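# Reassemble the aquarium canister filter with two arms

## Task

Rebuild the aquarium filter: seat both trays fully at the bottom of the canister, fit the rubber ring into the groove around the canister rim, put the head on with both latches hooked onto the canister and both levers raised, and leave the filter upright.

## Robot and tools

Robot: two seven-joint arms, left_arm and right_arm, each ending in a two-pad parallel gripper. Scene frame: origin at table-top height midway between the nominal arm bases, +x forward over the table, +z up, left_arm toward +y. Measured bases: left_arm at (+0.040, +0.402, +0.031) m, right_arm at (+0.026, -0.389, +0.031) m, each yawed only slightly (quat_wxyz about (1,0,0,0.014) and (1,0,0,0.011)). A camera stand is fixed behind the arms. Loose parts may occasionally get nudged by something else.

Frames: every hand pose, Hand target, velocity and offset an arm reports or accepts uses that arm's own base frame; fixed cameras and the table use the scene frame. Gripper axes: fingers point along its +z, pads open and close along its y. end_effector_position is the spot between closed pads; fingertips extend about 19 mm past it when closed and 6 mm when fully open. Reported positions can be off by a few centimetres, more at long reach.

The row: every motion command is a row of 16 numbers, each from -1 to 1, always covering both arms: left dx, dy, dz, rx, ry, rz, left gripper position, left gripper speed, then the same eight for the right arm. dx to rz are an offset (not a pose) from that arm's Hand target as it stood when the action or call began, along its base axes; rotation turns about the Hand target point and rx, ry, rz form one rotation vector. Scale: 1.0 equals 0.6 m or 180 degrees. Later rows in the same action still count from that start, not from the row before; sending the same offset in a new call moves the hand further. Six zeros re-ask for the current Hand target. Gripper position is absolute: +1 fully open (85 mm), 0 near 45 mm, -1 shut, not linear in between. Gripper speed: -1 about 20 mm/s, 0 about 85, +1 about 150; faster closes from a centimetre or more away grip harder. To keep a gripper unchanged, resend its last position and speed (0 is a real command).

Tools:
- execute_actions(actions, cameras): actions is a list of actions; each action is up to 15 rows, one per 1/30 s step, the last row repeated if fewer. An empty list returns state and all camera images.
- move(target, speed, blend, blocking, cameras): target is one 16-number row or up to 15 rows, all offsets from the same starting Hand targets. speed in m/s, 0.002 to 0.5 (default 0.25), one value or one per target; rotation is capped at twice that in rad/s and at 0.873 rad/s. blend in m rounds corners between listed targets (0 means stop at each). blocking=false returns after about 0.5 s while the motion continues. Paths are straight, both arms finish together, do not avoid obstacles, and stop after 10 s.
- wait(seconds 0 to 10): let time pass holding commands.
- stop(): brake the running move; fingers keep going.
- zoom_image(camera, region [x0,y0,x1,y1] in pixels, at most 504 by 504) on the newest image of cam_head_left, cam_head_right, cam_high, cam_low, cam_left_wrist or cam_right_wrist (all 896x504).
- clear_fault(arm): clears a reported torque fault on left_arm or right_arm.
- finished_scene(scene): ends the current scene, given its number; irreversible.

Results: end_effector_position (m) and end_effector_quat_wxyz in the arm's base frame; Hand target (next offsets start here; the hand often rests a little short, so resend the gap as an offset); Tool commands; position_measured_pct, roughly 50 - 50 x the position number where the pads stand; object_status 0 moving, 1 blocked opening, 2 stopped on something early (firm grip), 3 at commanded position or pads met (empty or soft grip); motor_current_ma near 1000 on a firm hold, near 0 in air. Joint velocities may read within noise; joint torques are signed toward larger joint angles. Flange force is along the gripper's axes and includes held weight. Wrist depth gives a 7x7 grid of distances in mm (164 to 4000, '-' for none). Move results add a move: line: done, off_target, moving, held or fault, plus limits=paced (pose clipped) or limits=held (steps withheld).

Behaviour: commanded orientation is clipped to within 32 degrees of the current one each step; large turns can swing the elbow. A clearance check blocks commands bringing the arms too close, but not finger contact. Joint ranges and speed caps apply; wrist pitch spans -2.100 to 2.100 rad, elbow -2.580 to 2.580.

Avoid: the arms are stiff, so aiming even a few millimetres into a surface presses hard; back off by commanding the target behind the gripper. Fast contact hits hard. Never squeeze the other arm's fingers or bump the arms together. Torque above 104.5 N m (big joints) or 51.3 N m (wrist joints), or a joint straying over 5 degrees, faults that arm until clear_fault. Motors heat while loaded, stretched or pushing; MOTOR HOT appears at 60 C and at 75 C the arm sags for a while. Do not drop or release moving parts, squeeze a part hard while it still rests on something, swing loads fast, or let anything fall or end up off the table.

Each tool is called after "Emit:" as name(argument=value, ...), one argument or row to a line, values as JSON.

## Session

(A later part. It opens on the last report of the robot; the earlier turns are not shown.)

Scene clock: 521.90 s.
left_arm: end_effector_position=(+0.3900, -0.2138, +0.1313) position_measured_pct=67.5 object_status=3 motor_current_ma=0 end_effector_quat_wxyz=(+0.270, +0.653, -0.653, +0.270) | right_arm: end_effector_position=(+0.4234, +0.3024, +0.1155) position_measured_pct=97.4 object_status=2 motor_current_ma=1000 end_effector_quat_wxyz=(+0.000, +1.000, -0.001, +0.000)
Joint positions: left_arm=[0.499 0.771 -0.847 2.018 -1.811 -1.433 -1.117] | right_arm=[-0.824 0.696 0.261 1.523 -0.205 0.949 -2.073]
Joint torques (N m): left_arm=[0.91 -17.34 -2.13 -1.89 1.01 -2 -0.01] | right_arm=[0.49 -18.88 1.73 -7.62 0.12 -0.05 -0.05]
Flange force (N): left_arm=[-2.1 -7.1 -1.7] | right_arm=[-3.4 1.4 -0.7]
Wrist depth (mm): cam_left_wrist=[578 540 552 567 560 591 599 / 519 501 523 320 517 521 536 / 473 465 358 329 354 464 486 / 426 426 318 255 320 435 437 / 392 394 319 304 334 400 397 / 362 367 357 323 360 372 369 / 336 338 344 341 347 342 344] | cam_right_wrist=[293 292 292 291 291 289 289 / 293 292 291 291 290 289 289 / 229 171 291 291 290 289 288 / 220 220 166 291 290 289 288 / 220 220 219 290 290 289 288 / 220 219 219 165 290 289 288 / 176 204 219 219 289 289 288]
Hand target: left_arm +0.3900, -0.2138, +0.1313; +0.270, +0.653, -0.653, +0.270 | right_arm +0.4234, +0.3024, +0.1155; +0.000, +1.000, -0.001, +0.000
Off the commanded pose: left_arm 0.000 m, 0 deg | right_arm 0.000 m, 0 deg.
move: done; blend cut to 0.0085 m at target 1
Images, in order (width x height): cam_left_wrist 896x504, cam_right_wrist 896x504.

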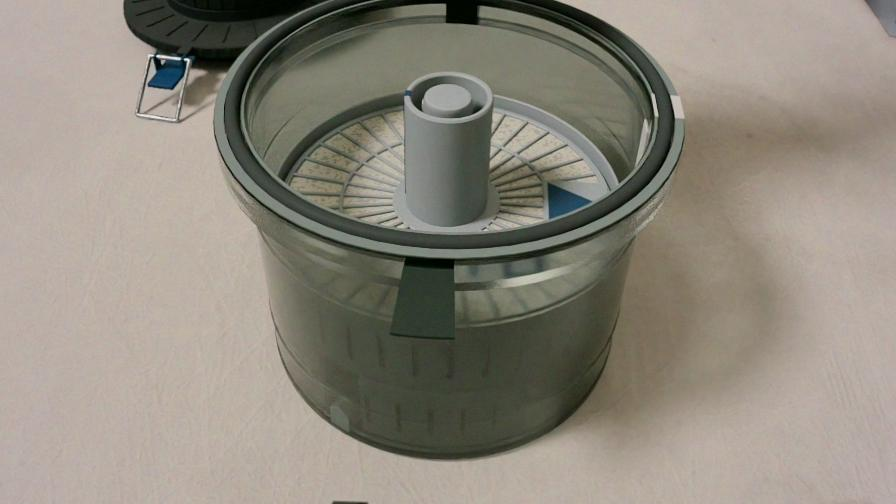

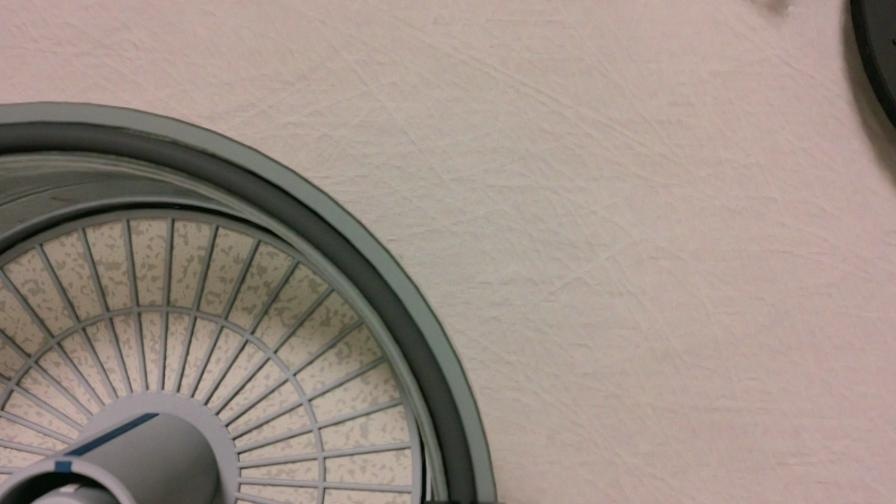

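Emit:
move(
  target=[
    [0, 0, 0, 0, 0, 0, -0.35, -0.5, 0, 0, 0.001, 0, 0, 0, -0.7, -1],
    [0, 0, 0, 0, 0, 0, -0.35, -0.5, 0, 0, 0.12, 0, 0, 0, -0.7, -1],
    [0, 0, 0, 0, 0, 0, -0.35, -0.5, 0.2448, -0.3405, 0.2242, 0, 0, -0.0833, -0.7, -1],
  ],
  speed=[0.02, 0.08, 0.25],
  blend=[0, 0.02, 0],
  cameras=["cam_left_wrist", "cam_right_wrist"],
)

Emit:
zoom_image(
  camera="cam_left_wrist",
  region=[200, 60, 700, 290],
)

Scene clock: 540.60 s.
left_arm: end_effector_position=(+0.3900, -0.2138, +0.1313) position_measured_pct=67.5 object_status=3 motor_current_ma=0 end_effector_quat_wxyz=(+0.270, +0.653, -0.653, +0.270) | right_arm: end_effector_position=(+0.5703, +0.0981, +0.2500) position_measured_pct=85.3 object_status=3 motor_current_ma=0 end_effector_quat_wxyz=(+0.000, +0.991, -0.131, +0.000)
Joint positions: left_arm=[0.499 0.771 -0.847 2.018 -1.811 -1.433 -1.117] | right_arm=[-0.387 0.71 0.378 1.046 -0.246 1.425 -1.892]
Joint torques (N m): left_arm=[0.98 -17.35 -2.11 -1.92 1.03 -2 -0.03] | right_arm=[0.18 -21.4 2.17 -9.49 0.1 0.06 -0.07]
Flange force (N): left_arm=[-2.2 -7.1 -1.8] | right_arm=[-4.4 1.8 2.5]
Wrist depth (mm): cam_left_wrist=[577 538 552 571 557 594 597 / 517 499 526 319 518 522 535 / 471 465 358 329 354 464 486 / 424 426 318 255 320 434 436 / 393 395 320 304 333 401 396 / 361 367 357 323 360 372 368 / 338 338 345 341 347 342 344] | cam_right_wrist=[428 426 425 423 424 422 422 / 427 427 426 424 423 422 421 / 429 427 425 424 423 422 421 / 427 426 424 402 402 422 422 / 427 425 403 370 400 422 421 / 427 425 403 329 377 421 421 / 427 426 403 370 401 421 420]
Hand target: left_arm +0.3900, -0.2138, +0.1313; +0.270, +0.653, -0.653, +0.270 | right_arm +0.5703, +0.0981, +0.2500; +0.000, +0.991, -0.131, +0.000
Off the commanded pose: left_arm 0.000 m, 0 deg | right_arm 0.000 m, 0 deg.
move: done
Images, in order (width x height): cam_left_wrist 896x504, cam_right_wrist 896x504.

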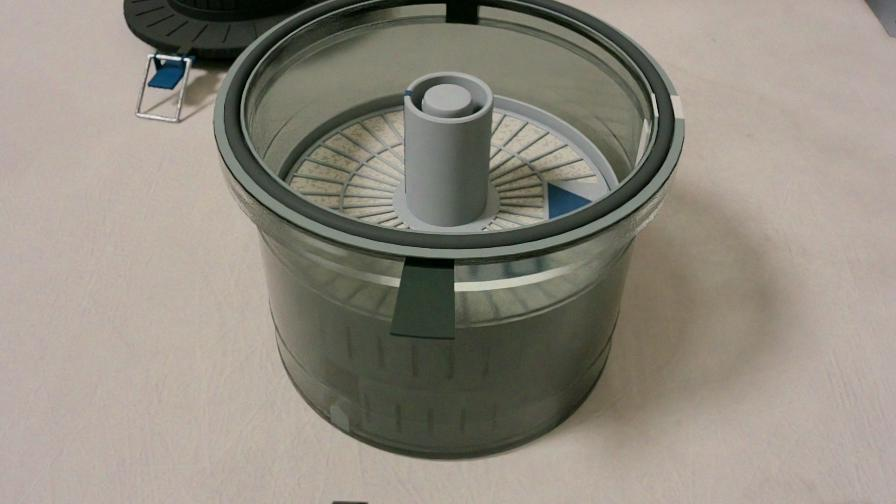

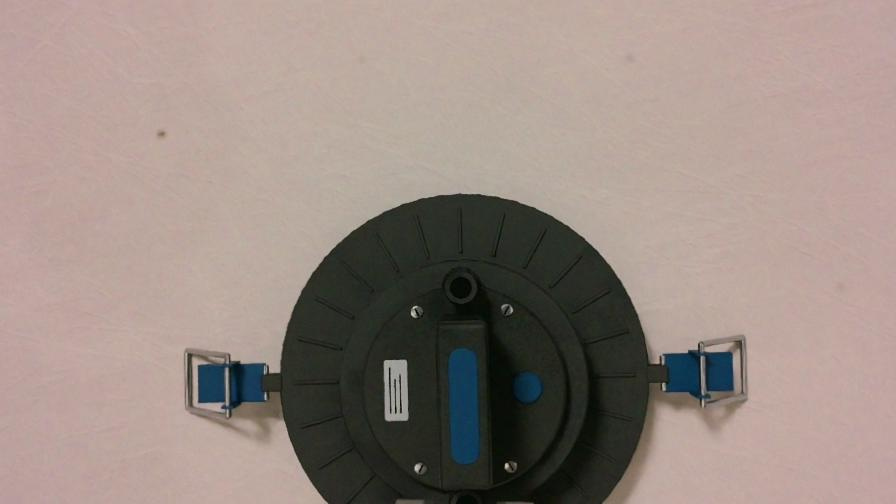

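Scaled by 1.008 from the camera's 896x504 image, which has a finer 1280x720 frame.

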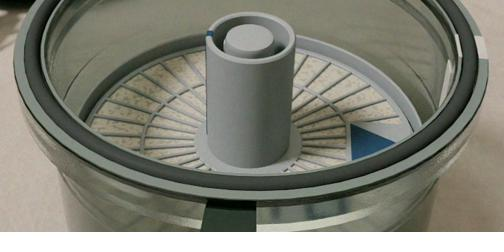

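Emit:
move(
  target=[
    [0, 0, 0, 0, 0, 0, -0.35, -0.5, 0, 0, -0.2, 0, 0, 0.0117, 0.2, 0],
    [0, 0, 0, 0, 0, 0, -0.35, -0.5, 0, 0, -0.3373, 0, 0, 0.0117, 0.2, 0],
    [0, 0, 0, 0, 0, 0, -0.35, -0.5, 0, 0, -0.3373, 0, 0, 0.0117, -1, -1],
  ],
  speed=[0.2, 0.08, 0.05],
  blend=[0.005, 0, 0],
  cameras=["cam_right_wrist"],
)

Scene clock: 565.43 s.
left_arm: end_effector_position=(+0.3900, -0.2138, +0.1313) position_measured_pct=67.5 object_status=3 motor_current_ma=0 end_effector_quat_wxyz=(+0.270, +0.653, -0.653, +0.270) | right_arm: end_effector_position=(+0.5703, +0.0981, +0.0476) position_measured_pct=77.5 object_status=0 motor_current_ma=1000 end_effector_quat_wxyz=(+0.000, +0.994, -0.113, +0.000)
Joint positions: left_arm=[0.499 0.771 -0.847 2.018 -1.811 -1.433 -1.117] | right_arm=[-0.374 0.914 0.309 1.335 -0.304 0.938 -1.795]
Joint torques (N m): left_arm=[0.94 -17.31 -2.11 -1.84 1.01 -2.04 -0.05] | right_arm=[1.75 -19.95 3.3 -6.81 0.47 -0.28 -0.24]
Flange force (N): left_arm=[-2.0 -7.3 -1.8] | right_arm=[-5.6 -0.5 -4.0]
Wrist depth (mm): cam_left_wrist=[575 538 553 569 557 594 600 / 517 499 525 320 519 521 535 / 471 465 359 329 355 464 487 / 426 426 318 255 319 433 437 / 391 394 320 305 334 402 397 / 360 368 356 323 360 373 369 / 336 339 344 341 347 343 344] | cam_right_wrist=[224 224 223 223 222 222 221 / 224 224 223 223 222 221 221 / 224 224 201 201 200 221 221 / 224 202 201 200 200 200 221 / 224 202 177 - 176 199 221 / 224 201 169 169 168 198 220 / 202 201 169 - 168 175 199]
Hand target: left_arm +0.3900, -0.2138, +0.1313; +0.270, +0.653, -0.653, +0.270 | right_arm +0.5703, +0.0981, +0.0476; +0.000, +0.994, -0.113, +0.000
Off the commanded pose: left_arm 0.000 m, 0 deg | right_arm 0.000 m, 0 deg.
move: done
Images, in order (width x height): cam_right_wrist 896x504.

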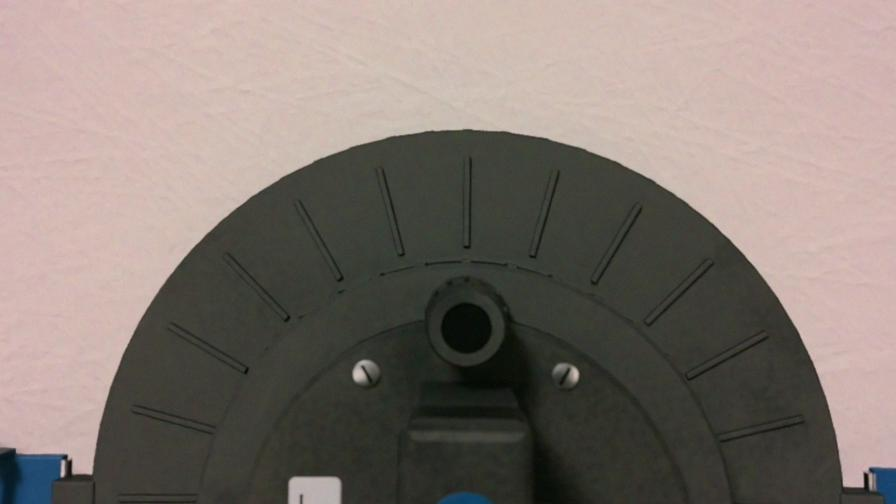

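Emit:
move(
  target=[
    [0, 0, 0, 0, 0, 0, -0.35, -0.5, 0, 0, 0.3337, 0, 0, 0, -1, -1],
    [0, 0, 0, 0, 0, 0, -0.35, -0.5, -0.2448, 0.4695, 0.3373, 0, 0, 0.0517, -1, -1],
    [0, 0, 0, 0, 0, 0, -0.35, -0.5, -0.2448, 0.4695, 0.204, 0, 0, 0.0517, -1, -1],
  ],
  speed=[0.15, 0.2, 0.1],
  blend=[0.03, 0.01, 0],
  cameras=["cam_left_wrist", "cam_low"],
)

Emit:
zoom_image(
  camera="cam_low",
  region=[345, 180, 445, 240],
)

Scene clock: 579.20 s.
left_arm: end_effector_position=(+0.3900, -0.2138, +0.1313) position_measured_pct=67.5 object_status=3 motor_current_ma=0 end_effector_quat_wxyz=(+0.270, +0.653, -0.653, +0.270) | right_arm: end_effector_position=(+0.4234, +0.3798, +0.1700) position_measured_pct=77.5 object_status=2 motor_current_ma=1000 end_effector_quat_wxyz=(+0.000, +0.999, -0.032, +0.000)
Joint positions: left_arm=[0.499 0.771 -0.847 2.018 -1.811 -1.433 -1.117] | right_arm=[-0.926 0.736 0.291 1.249 -0.21 1.186 -2.262]
Joint torques (N m): left_arm=[0.98 -17.33 -2.15 -1.88 1.04 -2.04 -0.03] | right_arm=[0.35 -26.17 2.55 -11.04 0.14 0.09 -0.09]
Flange force (N): left_arm=[-2.2 -7.2 -1.8] | right_arm=[-2.0 1.4 9.7]
Wrist depth (mm): cam_left_wrist=[576 560 263 250 259 580 598 / 519 282 263 251 266 509 536 / 473 463 252 248 254 465 486 / 425 427 262 233 318 435 436 / 392 395 330 299 334 402 396 / 361 367 356 323 359 373 369 / 337 339 344 340 347 344 344] | cam_right_wrist=[346 346 344 344 344 343 342 / 347 346 346 344 343 343 342 / 347 346 201 200 200 342 342 / 346 202 201 200 200 199 342 / 347 201 177 - 176 199 341 / 346 201 169 169 168 198 199 / 202 202 169 - 168 175 199]
Hand target: left_arm +0.3900, -0.2138, +0.1313; +0.270, +0.653, -0.653, +0.270 | right_arm +0.4234, +0.3798, +0.1700; +0.000, +0.999, -0.032, +0.000
Off the commanded pose: left_arm 0.000 m, 0 deg | right_arm 0.000 m, 0 deg.
move: done
Images, in order (width x height): cam_low 896x504, cam_left_wrist 896x504.

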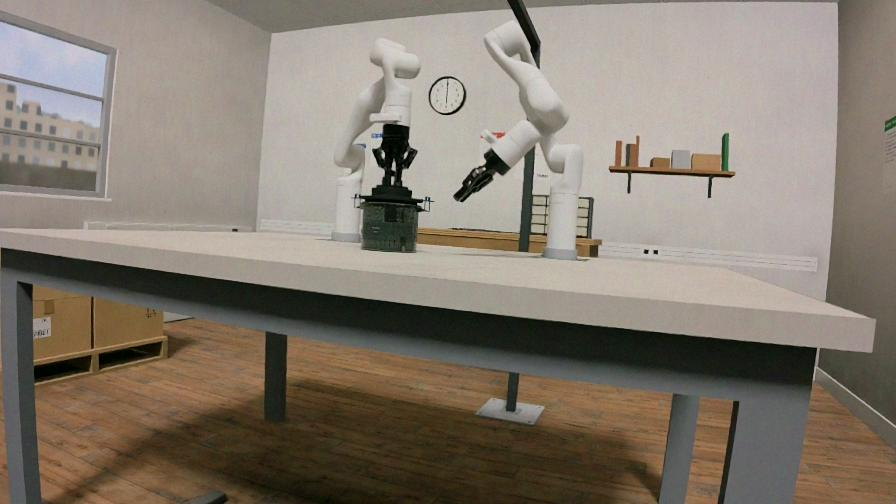

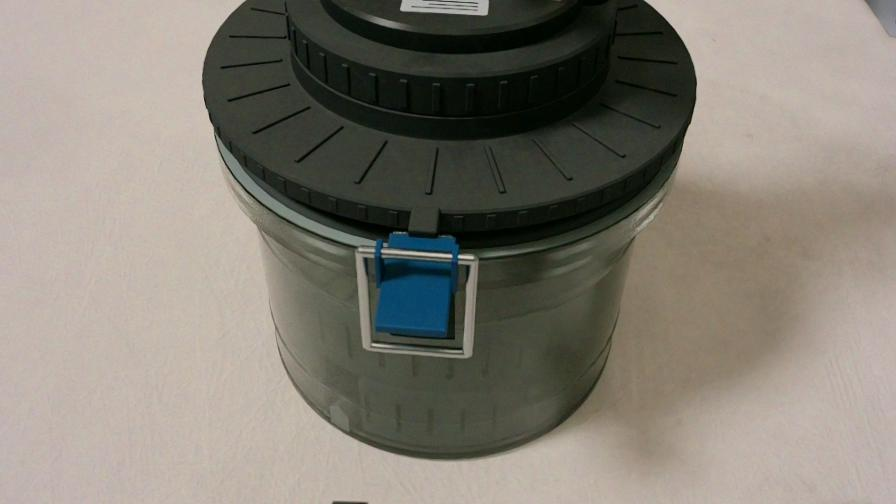

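Scaled by 5.040 from the camera's 896x504 image, which has a finer 1280x720 frame.

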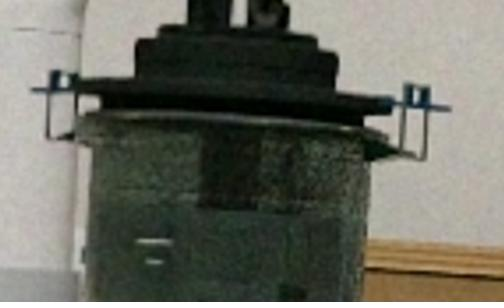

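Emit:
move(
  target=[
    [0, 0, 0, 0, 0, 0, -0.35, -0.5, 0, 0, -0.0133, 0, 0, 0, -1, -1],
    [0, 0, 0, 0, 0, 0, -0.35, -0.5, 0, 0, -0.0175, 0, 0, 0, -1, -1],
  ],
  speed=[0.04, 0.015],
)

Scene clock: 589.13 s.
left_arm: end_effector_position=(+0.3900, -0.2138, +0.1313) position_measured_pct=67.5 object_status=3 motor_current_ma=0 end_effector_quat_wxyz=(+0.270, +0.653, -0.653, +0.270) | right_arm: end_effector_position=(+0.4234, +0.3798, +0.1595) position_measured_pct=77.5 object_status=2 motor_current_ma=1000 end_effector_quat_wxyz=(+0.000, +0.999, -0.032, +0.000)
Joint positions: left_arm=[0.499 0.771 -0.847 2.018 -1.811 -1.433 -1.117] | right_arm=[-0.925 0.746 0.289 1.265 -0.213 1.16 -2.259]
Joint torques (N m): left_arm=[0.94 -17.33 -2.09 -1.86 1.01 -1.99 -0.03] | right_arm=[1.89 -21.18 3.24 -8.15 0.87 0.5 -0.09]
Flange force (N): left_arm=[-2.1 -7.2 -1.8] | right_arm=[-4.4 -0.1 1.8]
Wrist depth (mm): cam_left_wrist=[576 577 273 267 276 581 598 / 518 299 273 256 272 509 535 / 471 454 266 262 266 465 487 / 425 426 316 247 318 434 437 / 393 395 336 231 333 401 397 / 360 368 356 329 361 371 369 / 337 338 344 341 346 343 344] | cam_right_wrist=[337 336 335 334 334 333 333 / 336 336 335 334 333 333 332 / 337 336 201 201 200 332 332 / 336 202 201 200 200 200 332 / 336 202 177 - 176 199 332 / 337 201 169 169 168 198 199 / 202 201 169 - 168 176 199]
Hand target: left_arm +0.3900, -0.2138, +0.1313; +0.270, +0.653, -0.653, +0.270 | right_arm +0.4234, +0.3798, +0.1595; +0.000, +0.999, -0.032, +0.000
Off the commanded pose: left_arm 0.000 m, 0 deg | right_arm 0.000 m, 0 deg.
move: done

Emit:
move(
  target=[0.01,0.023,-0.0822,-0.25,0,0,-1,-0.5,0,0,0,0,0,0,-1,-1],
  speed=0.12,
  cameras=["cam_left_wrist"],
)

Scene clock: 633.00 s.
left_arm: end_effector_position=(+0.3960, -0.2000, +0.0820) position_measured_pct=98.7 object_status=3 motor_current_ma=990 end_effector_quat_wxyz=(+0.500, +0.500, -0.500, +0.500) | right_arm: end_effector_position=(+0.4234, +0.3798, +0.1595) position_measured_pct=77.5 object_status=2 motor_current_ma=1000 end_effector_quat_wxyz=(+0.000, +0.999, -0.032, +0.000)
Joint positions: left_arm=[-0.027 1.353 -0.418 1.811 -1.705 -1.974 -1.626] | right_arm=[-0.925 0.746 0.289 1.265 -0.213 1.16 -2.259]
Joint torques (N m): left_arm=[0.9 -20.43 0.45 2.27 -0.08 -2.96 -0.02] | right_arm=[2 -21.06 3.29 -7.92 0.93 0.42 -0.06]
Flange force (N): left_arm=[-4.8 -5.5 -4.3] | right_arm=[-3.9 -0.9 1.2]
Wrist depth (mm): cam_left_wrist=[3366 3349 3172 307 3234 3299 3250 / 3315 3266 3315 337 3250 3157 740 / 3332 3383 3250 350 3157 3332 3219 / 3203 3234 354 336 351 3250 3188 / 3234 3282 321 305 316 3234 3188 / 896 923 292 252 283 1015 925 / 595 641 392 344 372 691 651] | cam_right_wrist=[337 336 335 334 334 333 333 / 337 336 335 334 334 332 332 / 337 336 201 201 200 332 332 / 337 202 201 200 200 200 332 / 337 202 177 - 176 199 331 / 337 202 169 169 168 198 199 / 202 201 169 - 168 175 199]
Hand target: left_arm +0.3960, -0.2000, +0.0820; +0.500, +0.500, -0.500, +0.500 | right_arm +0.4234, +0.3798, +0.1595; +0.000, +0.999, -0.032, +0.000
Off the commanded pose: left_arm 0.000 m, 0 deg | right_arm 0.000 m, 0 deg.
move: done
Images, in order (width x height): cam_left_wrist 896x504.

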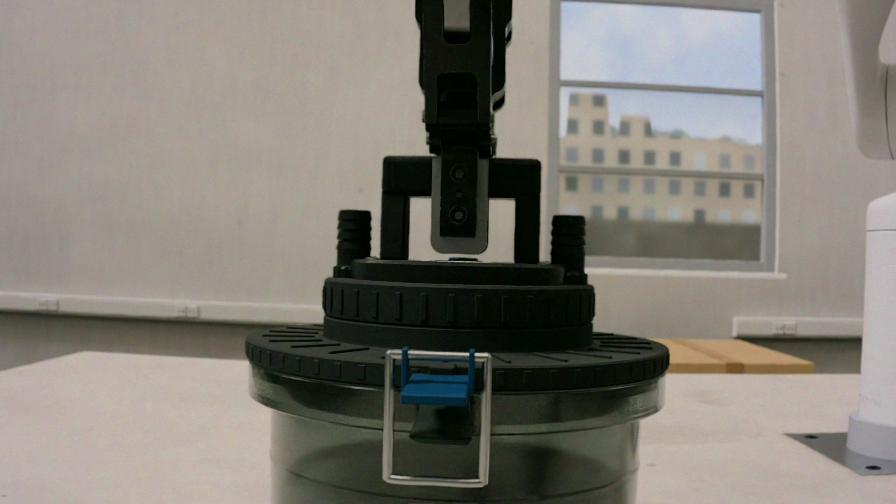

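Emit:
move(
  target=[
    [0.0033,-0.1332,0.0002,0,0,0,-1,-0.5,0,0,-0.0017,0,0,0,-1,-1],
    [0.0033,-0.1325,0.0277,0,0,0,-1,-0.5,0,0,-0.0017,0,0,0,-1,-1],
    [0.0033,-0.1382,0.0392,0,0,0,-1,-0.5,0,0,-0.0017,0,0,0,-1,-1],
  ],
  speed=[0.08, 0.03, 0.03],
  cameras=["cam_left_wrist"],
)

Scene clock: 654.67 s.
left_arm: end_effector_position=(+0.3980, -0.2829, +0.1055) position_measured_pct=98.7 object_status=3 motor_current_ma=990 end_effector_quat_wxyz=(+0.500, +0.500, -0.500, +0.500) | right_arm: end_effector_position=(+0.4234, +0.3798, +0.1585) position_measured_pct=77.5 object_status=2 motor_current_ma=1000 end_effector_quat_wxyz=(+0.000, +0.999, -0.032, +0.000)
Joint positions: left_arm=[0.118 1.274 -0.337 1.888 -1.556 -1.892 -1.57] | right_arm=[-0.925 0.747 0.288 1.266 -0.213 1.158 -2.258]
Joint torques (N m): left_arm=[1.06 -21.19 1.69 1.74 0.18 -3.7 0] | right_arm=[1.68 -11.43 2.1 -6.99 0.51 -2.72 -0.09]
Flange force (N): left_arm=[-6.0 -5.4 -3.5] | right_arm=[-11.0 7.2 -18.2]
Wrist depth (mm): cam_left_wrist=[3299 3172 3250 224 3203 3219 3203 / 3234 3188 3188 236 - 3142 3203 / 3250 3234 3234 269 - 3203 3172 / 3234 3113 3219 256 266 3157 3142 / 3172 3219 273 255 267 3113 3172 / 1012 1049 239 225 235 2271 1171 / 671 244 229 222 223 241 731] | cam_right_wrist=[337 336 335 334 333 332 331 / 336 336 335 334 333 332 332 / 337 335 201 200 200 332 331 / 336 202 201 200 200 200 331 / 336 201 177 - 176 199 331 / 336 201 169 169 168 198 199 / 201 201 169 - 168 175 199]
Hand target: left_arm +0.3980, -0.2829, +0.1055; +0.500, +0.500, -0.500, +0.500 | right_arm +0.4234, +0.3798, +0.1585; +0.000, +0.999, -0.032, +0.000
Off the commanded pose: left_arm 0.000 m, 0 deg | right_arm 0.000 m, 0 deg.
move: done
Images, in order (width x height): cam_left_wrist 896x504.

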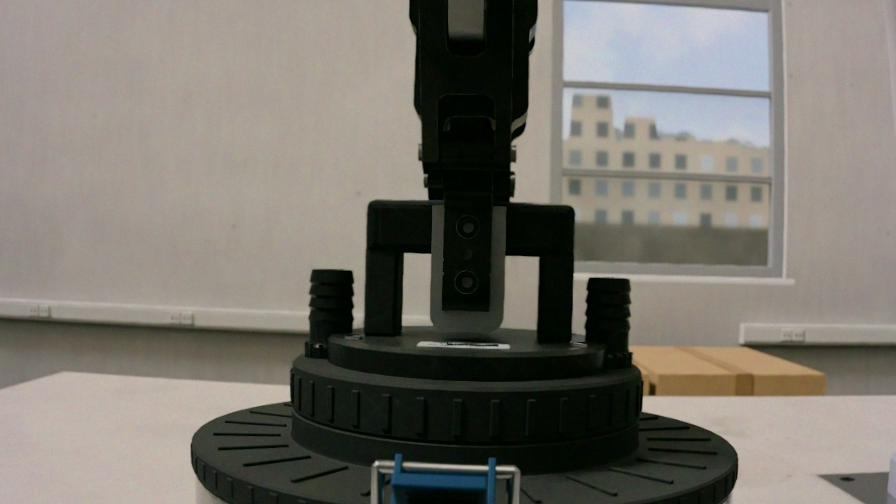

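Emit:
move(
  target=[
    [0,-0.0065,0.0070,0,0,0,-1,-0.5,0,0,0,0,0,0,-1,-1],
    [0,-0.0148,0.0122,0,0,0,-1,-0.5,0,0,0,0,0,0,-1,-1],
    [0,-0.0240,0.0152,0,0,0,-1,-0.5,0,0,0,0,0,0,-1,-1],
  ],
  speed=0.03,
  blend=0.001,
  cameras=["cam_left_wrist"],
)

Scene clock: 663.90 s.
left_arm: end_effector_position=(+0.3980, -0.2973, +0.1146) position_measured_pct=98.7 object_status=3 motor_current_ma=990 end_effector_quat_wxyz=(+0.500, +0.500, -0.500, +0.500) | right_arm: end_effector_position=(+0.4234, +0.3798, +0.1585) position_measured_pct=77.5 object_status=2 motor_current_ma=1000 end_effector_quat_wxyz=(+0.000, +0.999, -0.032, +0.000)
Joint positions: left_arm=[0.144 1.248 -0.325 1.903 -1.529 -1.877 -1.552] | right_arm=[-0.925 0.747 0.288 1.266 -0.213 1.158 -2.258]
Joint torques (N m): left_arm=[1.14 -20.33 1.21 1.73 0.07 -3.09 -0.05] | right_arm=[1.5 -12.27 1.79 -3.87 0.7 0.34 0.05]
Flange force (N): left_arm=[-4.1 -6.3 -2.9] | right_arm=[-4.4 0.5 -14.4]
Wrist depth (mm): cam_left_wrist=[3282 3234 3203 206 - 3084 3172 / 3282 3188 3172 216 - 3203 3219 / 3234 3250 3203 233 - 3157 3142 / 3157 3234 3266 253 251 3113 3070 / 3299 3157 259 245 256 3188 3172 / 1071 1210 237 221 233 2263 2248 / 702 278 223 168 215 273 821] | cam_right_wrist=[337 336 335 334 334 332 332 / 337 336 335 334 333 332 331 / 336 336 201 200 200 332 331 / 336 202 201 200 200 200 331 / 336 202 177 - 176 199 331 / 336 201 169 169 168 198 199 / 202 201 169 - 168 175 199]
Hand target: left_arm +0.3980, -0.2973, +0.1146; +0.500, +0.500, -0.500, +0.500 | right_arm +0.4234, +0.3798, +0.1585; +0.000, +0.999, -0.032, +0.000
Off the commanded pose: left_arm 0.000 m, 0 deg | right_arm 0.000 m, 0 deg.
move: done
Images, in order (width x height): cam_left_wrist 896x504.

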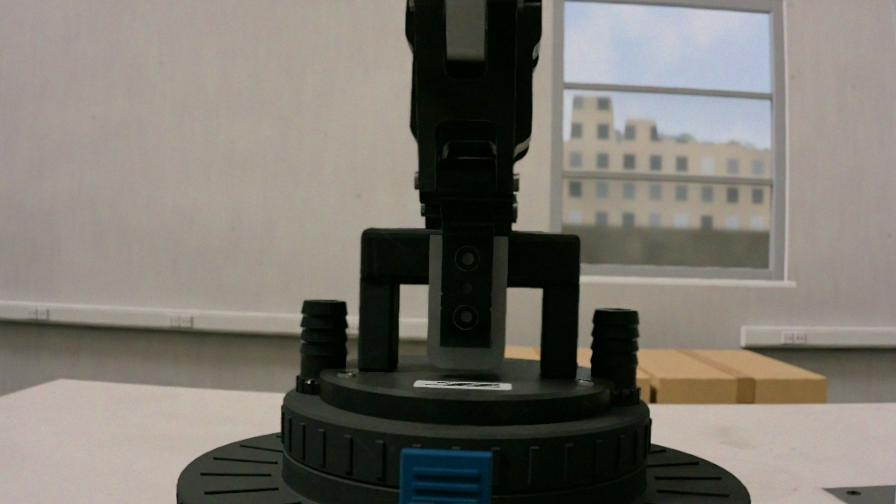

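Emit:
move(
  target=[0,0.1622,-0.0333,0,0,0,-1,-0.5,0,0,0,0,0,0,-1,-1],
  speed=0.15,
  cameras=["cam_left_wrist"],
)

Emit:
zoom_image(
  camera="cam_left_wrist",
  region=[320, 250, 580, 504],
)

Scene clock: 669.70 s.
left_arm: end_effector_position=(+0.3980, -0.2000, +0.0947) position_measured_pct=98.7 object_status=3 motor_current_ma=990 end_effector_quat_wxyz=(+0.500, +0.500, -0.500, +0.500) | right_arm: end_effector_position=(+0.4234, +0.3798, +0.1585) position_measured_pct=77.5 object_status=2 motor_current_ma=1000 end_effector_quat_wxyz=(+0.000, +0.999, -0.032, +0.000)
Joint positions: left_arm=[-0.027 1.322 -0.42 1.824 -1.711 -1.975 -1.61] | right_arm=[-0.925 0.747 0.288 1.266 -0.213 1.158 -2.258]
Joint torques (N m): left_arm=[0.83 -20.19 0.46 2.24 0.04 -3.04 -0.02] | right_arm=[1.42 -12.39 1.76 -3.91 0.7 0.34 0.05]
Flange force (N): left_arm=[-4.2 -5.8 -4.2] | right_arm=[-4.1 0.5 -14.2]
Wrist depth (mm): cam_left_wrist=[3315 3315 3366 299 3266 3250 681 / 3315 3266 3282 311 3219 3219 3234 / 3315 3315 3266 349 3250 3282 3203 / 3349 3299 3250 352 351 3219 3203 / 3349 3315 340 316 324 3266 3332 / 974 1107 303 265 309 1258 999 / 632 691 402 263 389 733 695] | cam_right_wrist=[337 335 335 333 333 332 331 / 337 336 335 334 333 332 332 / 337 335 201 201 200 332 332 / 337 202 201 200 200 199 331 / 336 202 177 - 176 199 331 / 336 202 169 169 168 198 199 / 202 202 169 - 168 175 199]
Hand target: left_arm +0.3980, -0.2000, +0.0947; +0.500, +0.500, -0.500, +0.500 | right_arm +0.4234, +0.3798, +0.1585; +0.000, +0.999, -0.032, +0.000
Off the commanded pose: left_arm 0.000 m, 0 deg | right_arm 0.000 m, 0 deg.
move: done
Images, in order (width x height): cam_left_wrist 896x504.

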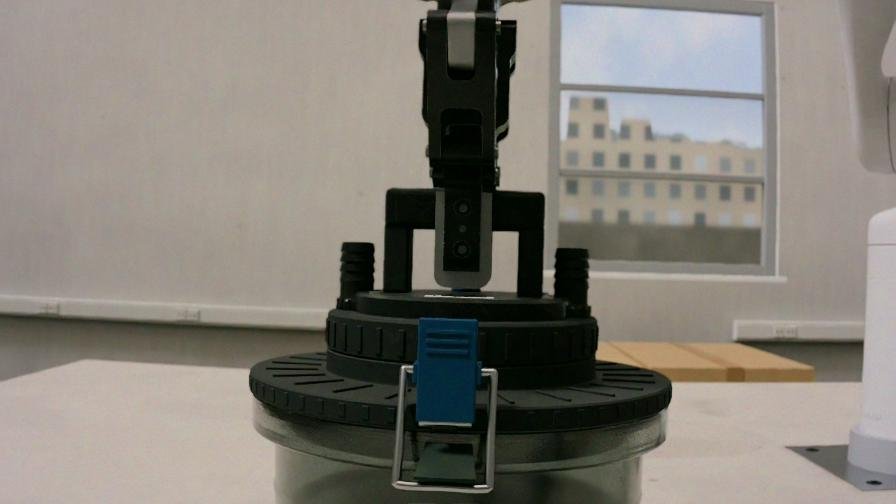

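Scaled by 1.938 from the camera's 896x504 image, which has a finer 1280x720 frame.

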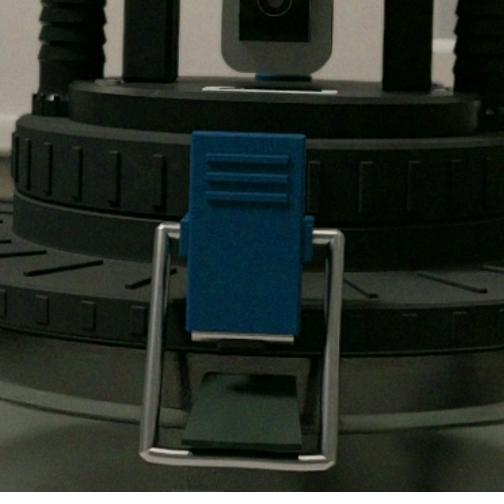

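Emit:
move(
  target=[
    [0,0,0,0,0,0,-1,-0.5,0,0,0.0017,0,0,0,0.1,-1],
    [0,0,0.15,0,0,0,-1,-0.5,0,0,0.2358,0,0,0,0.1,-1],
    [-0.01,-0.0333,0.3088,0.3924,0.3733,0.3733,-1,-0.5,-0.039,-0.433,0.2692,0.375,-0.4,0.4,0.1,-1],
  ],
  speed=[0.1, 0.15, 0.3],
  blend=[0, 0.03, 0],
  cameras=["cam_left_wrist", "cam_head_left"],
)

Scene clock: 738.30 s.
left_arm: end_effector_position=(+0.3920, -0.2200, +0.2799) position_measured_pct=98.7 object_status=3 motor_current_ma=990 end_effector_quat_wxyz=(+0.000, +1.000, -0.025, +0.000) | right_arm: end_effector_position=(+0.4000, +0.1200, +0.3200) position_measured_pct=45.0 object_status=3 motor_current_ma=0 end_effector_quat_wxyz=(+0.500, -0.500, -0.500, -0.500)
Joint positions: left_arm=[1.148 0.565 -1.142 1.469 -2.628 -1.435 1.518] | right_arm=[0.276 0.758 0.17 1.876 -1.268 1.86 1.125]
Joint torques (N m): left_arm=[0.87 -15.61 -3.72 -6.05 0.06 0.05 -0.01] | right_arm=[0.38 -17.19 -0.72 -4.2 -1.12 2.97 -0.08]
Flange force (N): left_arm=[8.6 2.2 -4.2] | right_arm=[-0.6 -3.0 2.8]
Wrist depth (mm): cam_left_wrist=[457 455 455 454 454 454 454 / 457 455 456 453 455 454 452 / 455 455 455 456 455 453 453 / 456 456 454 453 453 454 320 / 456 456 455 456 455 449 318 / 454 454 454 454 454 323 301 / 456 455 453 454 453 452 319] | cam_right_wrist=[662 2429 2420 620 2420 2368 2368 / 662 2429 2394 585 2385 2376 2343 / 688 2438 2402 577 567 2385 2368 / 730 2429 2402 581 2368 2385 2343 / 780 2429 2429 2402 2376 2351 2343 / 788 2411 2411 2394 2385 2376 2360 / 781 2394 2420 2385 2394 2360 2326]
Hand target: left_arm +0.3920, -0.2200, +0.2799; +0.000, +1.000, -0.025, +0.000 | right_arm +0.4000, +0.1200, +0.3200; +0.500, -0.500, -0.500, -0.500
Off the commanded pose: left_arm 0.000 m, 0 deg | right_arm 0.000 m, 0 deg.
move: done
Images, in order (width x height): cam_head_left 896x504, cam_left_wrist 896x504.

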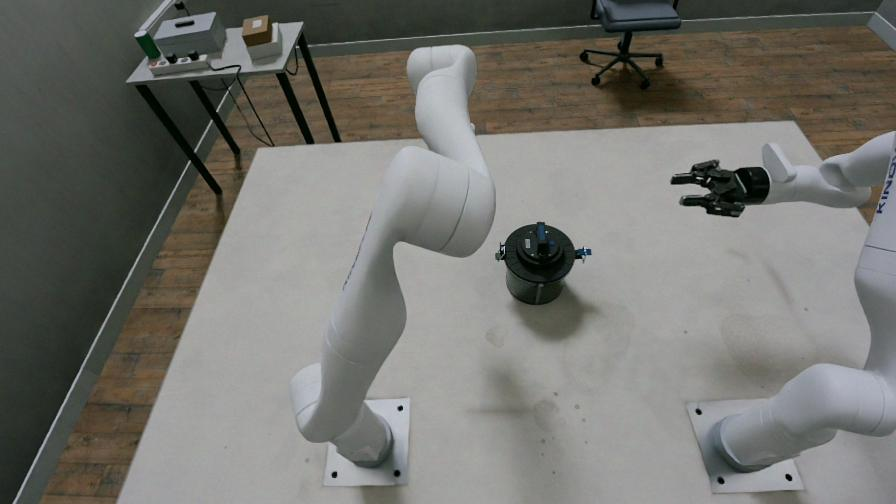

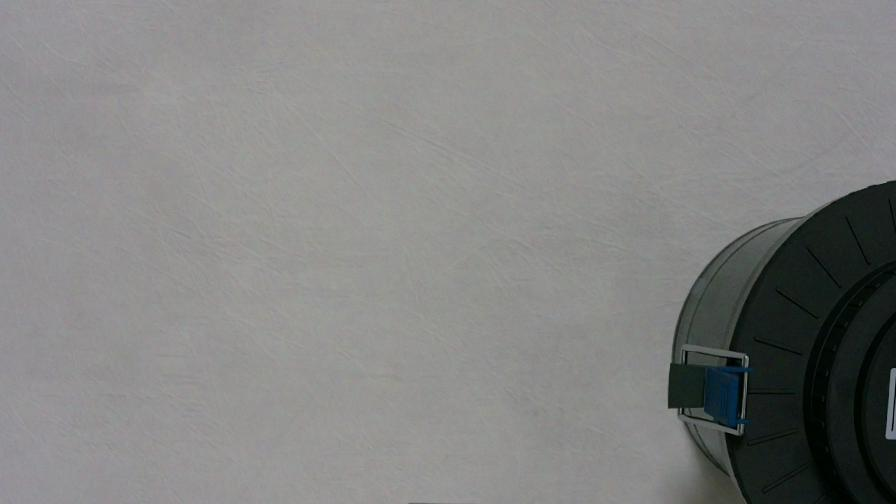

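Emit:
move(
  target=[-0.0033,-0.3245,-0.0167,0,0,0,0.3,-0.5,0.0283,0.0683,-0.38,0,0,0,-1,-1],
  speed=0.2,
  cameras=["cam_left_wrist", "cam_right_wrist"],
)

Emit:
zoom_image(
  camera="cam_right_wrist",
  region=[320, 250, 620, 504],
)

Scene clock: 752.77 s.
left_arm: end_effector_position=(+0.3900, -0.4147, +0.2699) position_measured_pct=35.1 object_status=3 motor_current_ma=0 end_effector_quat_wxyz=(+0.000, +1.000, -0.025, +0.000) | right_arm: end_effector_position=(+0.4170, +0.1610, +0.0920) position_measured_pct=98.3 object_status=0 motor_current_ma=410 end_effector_quat_wxyz=(+0.500, -0.500, -0.500, -0.500)
Joint positions: left_arm=[1.191 0.813 -1.025 1.007 -2.471 -1.62 1.904] | right_arm=[0.22 1.29 0.101 1.735 -1.334 1.693 1.48]
Joint torques (N m): left_arm=[0.97 -22.24 -4.04 -5.28 0.04 -0.01 0.01] | right_arm=[0.34 -19.69 -1.63 -1.22 -0.19 3.3 -0.06]
Flange force (N): left_arm=[10.2 7.5 -5.0] | right_arm=[1.1 -3.0 2.0]
Wrist depth (mm): cam_left_wrist=[446 446 445 444 444 443 441 / 446 446 445 445 442 444 442 / 445 446 444 443 443 443 441 / 444 444 310 310 310 444 441 / 445 444 310 279 309 441 444 / 444 311 279 237 285 311 441 / 445 444 279 236 285 312 441] | cam_right_wrist=[2394 2411 2376 2368 2351 2335 2335 / 752 2394 2376 2368 2368 2310 2318 / 760 2411 2402 2343 2351 2351 2326 / 748 2376 2394 381 2343 2351 2310 / 748 2385 370 314 323 2351 2310 / 750 1011 313 285 292 1056 1199 / 725 696 702 349 378 718 782]
Hand target: left_arm +0.3900, -0.4147, +0.2699; +0.000, +1.000, -0.025, +0.000 | right_arm +0.4170, +0.1610, +0.0920; +0.500, -0.500, -0.500, -0.500
Off the commanded pose: left_arm 0.000 m, 0 deg | right_arm 0.000 m, 0 deg.
move: done
Images, in order (width x height): cam_left_wrist 896x504, cam_right_wrist 896x504.

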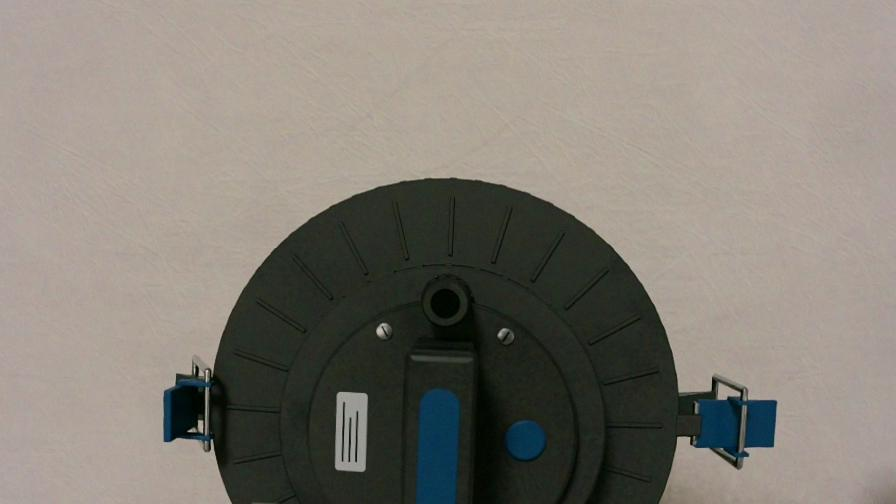

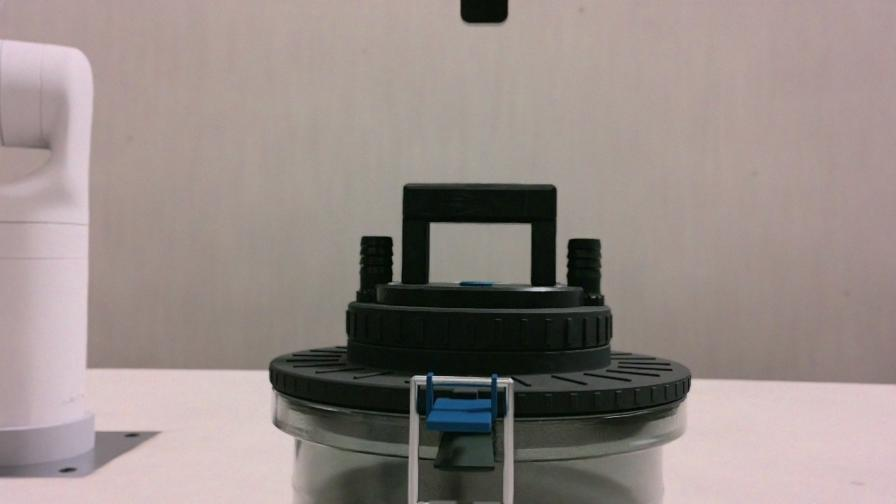

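Scaled by 1.680 from the camera's 896x504 image, which has a finer 1280x720 frame.

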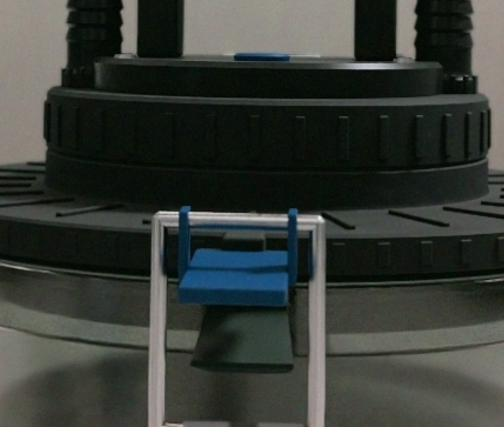

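Emit:
move(
  target=[
    [0,0.0033,-0.09,0,0,0,0.3,-0.5,-0.0012,0.1375,-0.0133,0,0,0,-1,-1],
    [0,0.0033,-0.1748,0,0,0,0.3,-0.5,-0.0012,0.1375,-0.0133,0,0,0,-1,-1],
  ],
  speed=[0.12, 0.1],
  blend=[0.02, 0],
  cameras=["cam_left_wrist", "cam_right_wrist"],
)

Scene clock: 776.13 s.
left_arm: end_effector_position=(+0.3900, -0.4127, +0.1651) position_measured_pct=35.1 object_status=3 motor_current_ma=0 end_effector_quat_wxyz=(+0.000, +1.000, -0.025, +0.000) | right_arm: end_effector_position=(+0.4163, +0.2435, +0.0840) position_measured_pct=98.7 object_status=3 motor_current_ma=1000 end_effector_quat_wxyz=(+0.500, -0.500, -0.500, -0.500)
Joint positions: left_arm=[1.23 0.902 -0.994 1.227 -2.407 -1.377 1.816] | right_arm=[0.091 1.299 0.017 1.792 -1.476 1.592 1.523]
Joint torques (N m): left_arm=[0.98 -22.46 -4.9 -4.83 0.03 -0.12 0] | right_arm=[0.35 -19.58 -2.4 -1.04 -0.06 3.29 -0.07]
Flange force (N): left_arm=[8.9 6.2 -2.0] | right_arm=[1.1 -3.0 1.4]
Wrist depth (mm): cam_left_wrist=[341 341 341 340 341 340 339 / 341 340 341 339 340 339 339 / 341 341 207 206 206 338 338 / 340 207 206 206 205 205 337 / 340 207 182 - 181 205 339 / 340 207 175 - 174 204 337 / 204 183 175 - 173 204 206] | cam_right_wrist=[2310 2302 2302 249 - 2248 2240 / 2318 2294 2263 242 - 2232 2240 / 2335 2294 2278 244 272 2225 2240 / 2310 2302 281 276 273 2225 2271 / 2318 2318 253 230 235 2232 2240 / 954 268 218 215 220 231 1151 / 671 662 - 175 204 223 685]
Hand target: left_arm +0.3900, -0.4127, +0.1650; +0.000, +1.000, -0.025, +0.000 | right_arm +0.4163, +0.2435, +0.0840; +0.500, -0.500, -0.500, -0.500
Off the commanded pose: left_arm 0.000 m, 0 deg | right_arm 0.000 m, 0 deg.
move: done
Images, in order (width x height): cam_left_wrist 896x504, cam_right_wrist 896x504.

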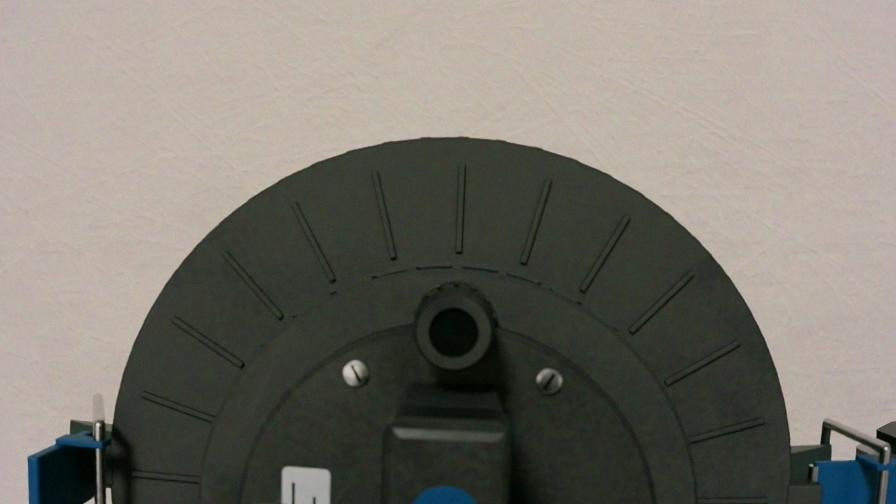

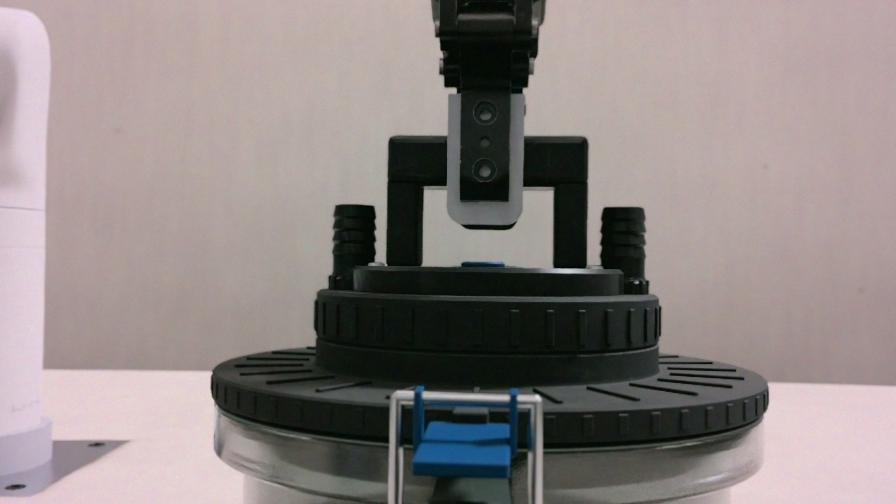

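Emit:
move(
  target=[
    [0,0,0,0,0,0,-1,-1,0,0,0,0,0,0,-1,-1],
    [0,0,-0.0017,0,0,0,-1,-1,0,0,0,0,0,0,-1,-1],
    [0,0,-0.0017,0,0,0,-1,-1,0,0.0012,0.0310,0,0,0,-1,-1],
    [0,0,-0.0017,0,0,0,-1,-1,0,0.0068,0.0425,0,0,0,-1,-1],
  ],
  speed=[0.03, 0.03, 0.03, 0.03],
  cameras=["cam_right_wrist"],
)

Scene clock: 789.97 s.
left_arm: end_effector_position=(+0.3900, -0.4127, +0.1640) position_measured_pct=77.5 object_status=2 motor_current_ma=1000 end_effector_quat_wxyz=(+0.000, +1.000, -0.025, +0.000) | right_arm: end_effector_position=(+0.4163, +0.2476, +0.1095) position_measured_pct=98.7 object_status=3 motor_current_ma=1000 end_effector_quat_wxyz=(+0.500, -0.500, -0.500, -0.500)
Joint positions: left_arm=[1.23 0.903 -0.994 1.229 -2.406 -1.374 1.815] | right_arm=[0.083 1.237 0.014 1.831 -1.484 1.591 1.499]
Joint torques (N m): left_arm=[-0.73 -13.98 -3.05 -0.2 -0.65 -0.18 0.11] | right_arm=[0.06 -19.96 -3.13 -1.42 -0.14 3.98 -0.07]
Flange force (N): left_arm=[8.3 9.5 -18.1] | right_arm=[-0.2 -3.7 0.9]
Wrist depth (mm): cam_left_wrist=[341 341 340 339 340 339 338 / 340 340 340 339 339 339 338 / 339 339 207 206 206 338 337 / 340 207 206 206 206 206 338 / 340 206 182 - 182 205 338 / 340 206 174 174 174 206 337 / 194 183 174 - 174 205 205] | cam_right_wrist=[2326 2286 2278 225 - 2248 2218 / 2335 2318 2294 2271 - 2255 2225 / 2302 2310 2294 259 - 2232 2232 / 2310 2310 2294 270 267 2232 2232 / 2302 2310 277 275 269 2240 2255 / 1089 1228 253 231 236 1143 1155 / 748 283 240 225 227 250 856]
Hand target: left_arm +0.3900, -0.4127, +0.1640; +0.000, +1.000, -0.025, +0.000 | right_arm +0.4163, +0.2476, +0.1095; +0.500, -0.500, -0.500, -0.500
Off the commanded pose: left_arm 0.000 m, 0 deg | right_arm 0.000 m, 0 deg.
move: done
Images, in order (width x height): cam_right_wrist 896x504.

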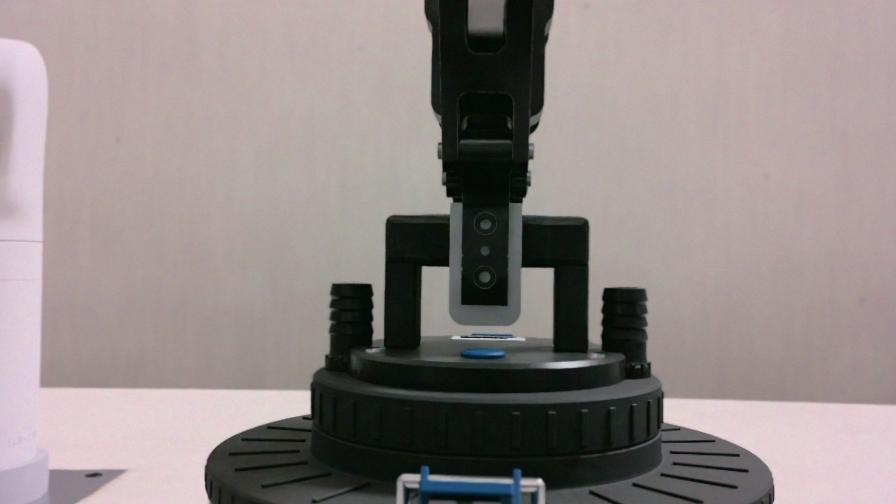

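Emit:
move(
  target=[
    [0,0,0,0,0,0,-1,-1,0,0.0065,0.0070,0,0,0,-1,-1],
    [0,0,0,0,0,0,-1,-1,0,0.0147,0.0122,0,0,0,-1,-1],
    [0,0,0,0,0,0,-1,-1,0,0.0202,0.0140,0,0,0,-1,-1],
    [0,0,0,0,0,0,-1,-1,0,0.0277,0.0158,0,0,0,-1,-1],
  ],
  speed=0.025,
  blend=[0.001, 0.001, 0.001, 0],
  cameras=["cam_right_wrist"],
)

Scene clock: 796.73 s.
left_arm: end_effector_position=(+0.3900, -0.4127, +0.1640) position_measured_pct=77.5 object_status=2 motor_current_ma=1000 end_effector_quat_wxyz=(+0.000, +1.000, -0.025, +0.000) | right_arm: end_effector_position=(+0.4163, +0.2642, +0.1190) position_measured_pct=98.7 object_status=3 motor_current_ma=1000 end_effector_quat_wxyz=(+0.500, -0.500, -0.500, -0.500)
Joint positions: left_arm=[1.23 0.903 -0.994 1.229 -2.406 -1.375 1.815] | right_arm=[0.056 1.212 -0.003 1.851 -1.515 1.573 1.493]
Joint torques (N m): left_arm=[-1.01 -15.51 -3.7 0.46 -1.26 -1.09 0.06] | right_arm=[0.46 -19.32 -2.57 -1.5 -0.2 3.3 -0.09]
Flange force (N): left_arm=[11.0 12.9 -14.8] | right_arm=[1.1 -3.5 1.3]
Wrist depth (mm): cam_left_wrist=[341 340 340 339 341 338 339 / 341 339 340 340 339 339 338 / 340 339 206 206 206 338 338 / 339 206 207 206 206 206 338 / 340 206 182 - 182 206 338 / 339 206 174 174 174 205 336 / 194 182 174 - 174 205 198] | cam_right_wrist=[2294 2294 2255 207 205 2218 2218 / 2294 2278 2255 241 210 2240 2225 / 2302 2286 2278 2240 - 2232 2210 / 2294 2271 2302 254 251 2232 2218 / 2286 2286 2263 241 253 2232 2240 / 1135 1153 257 238 241 1080 2210 / 787 793 224 208 214 266 888]
Hand target: left_arm +0.3900, -0.4127, +0.1640; +0.000, +1.000, -0.025, +0.000 | right_arm +0.4163, +0.2642, +0.1190; +0.500, -0.500, -0.500, -0.500
Off the commanded pose: left_arm 0.000 m, 0 deg | right_arm 0.000 m, 0 deg.
move: done
Images, in order (width x height): cam_right_wrist 896x504.

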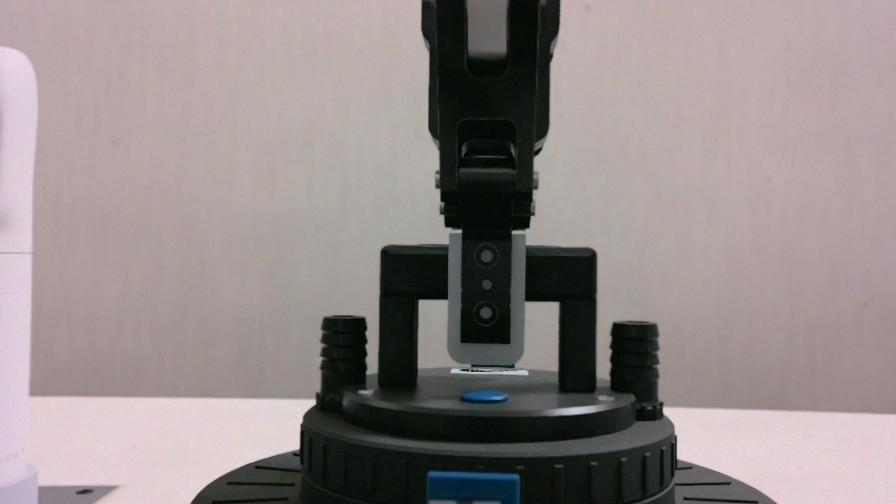

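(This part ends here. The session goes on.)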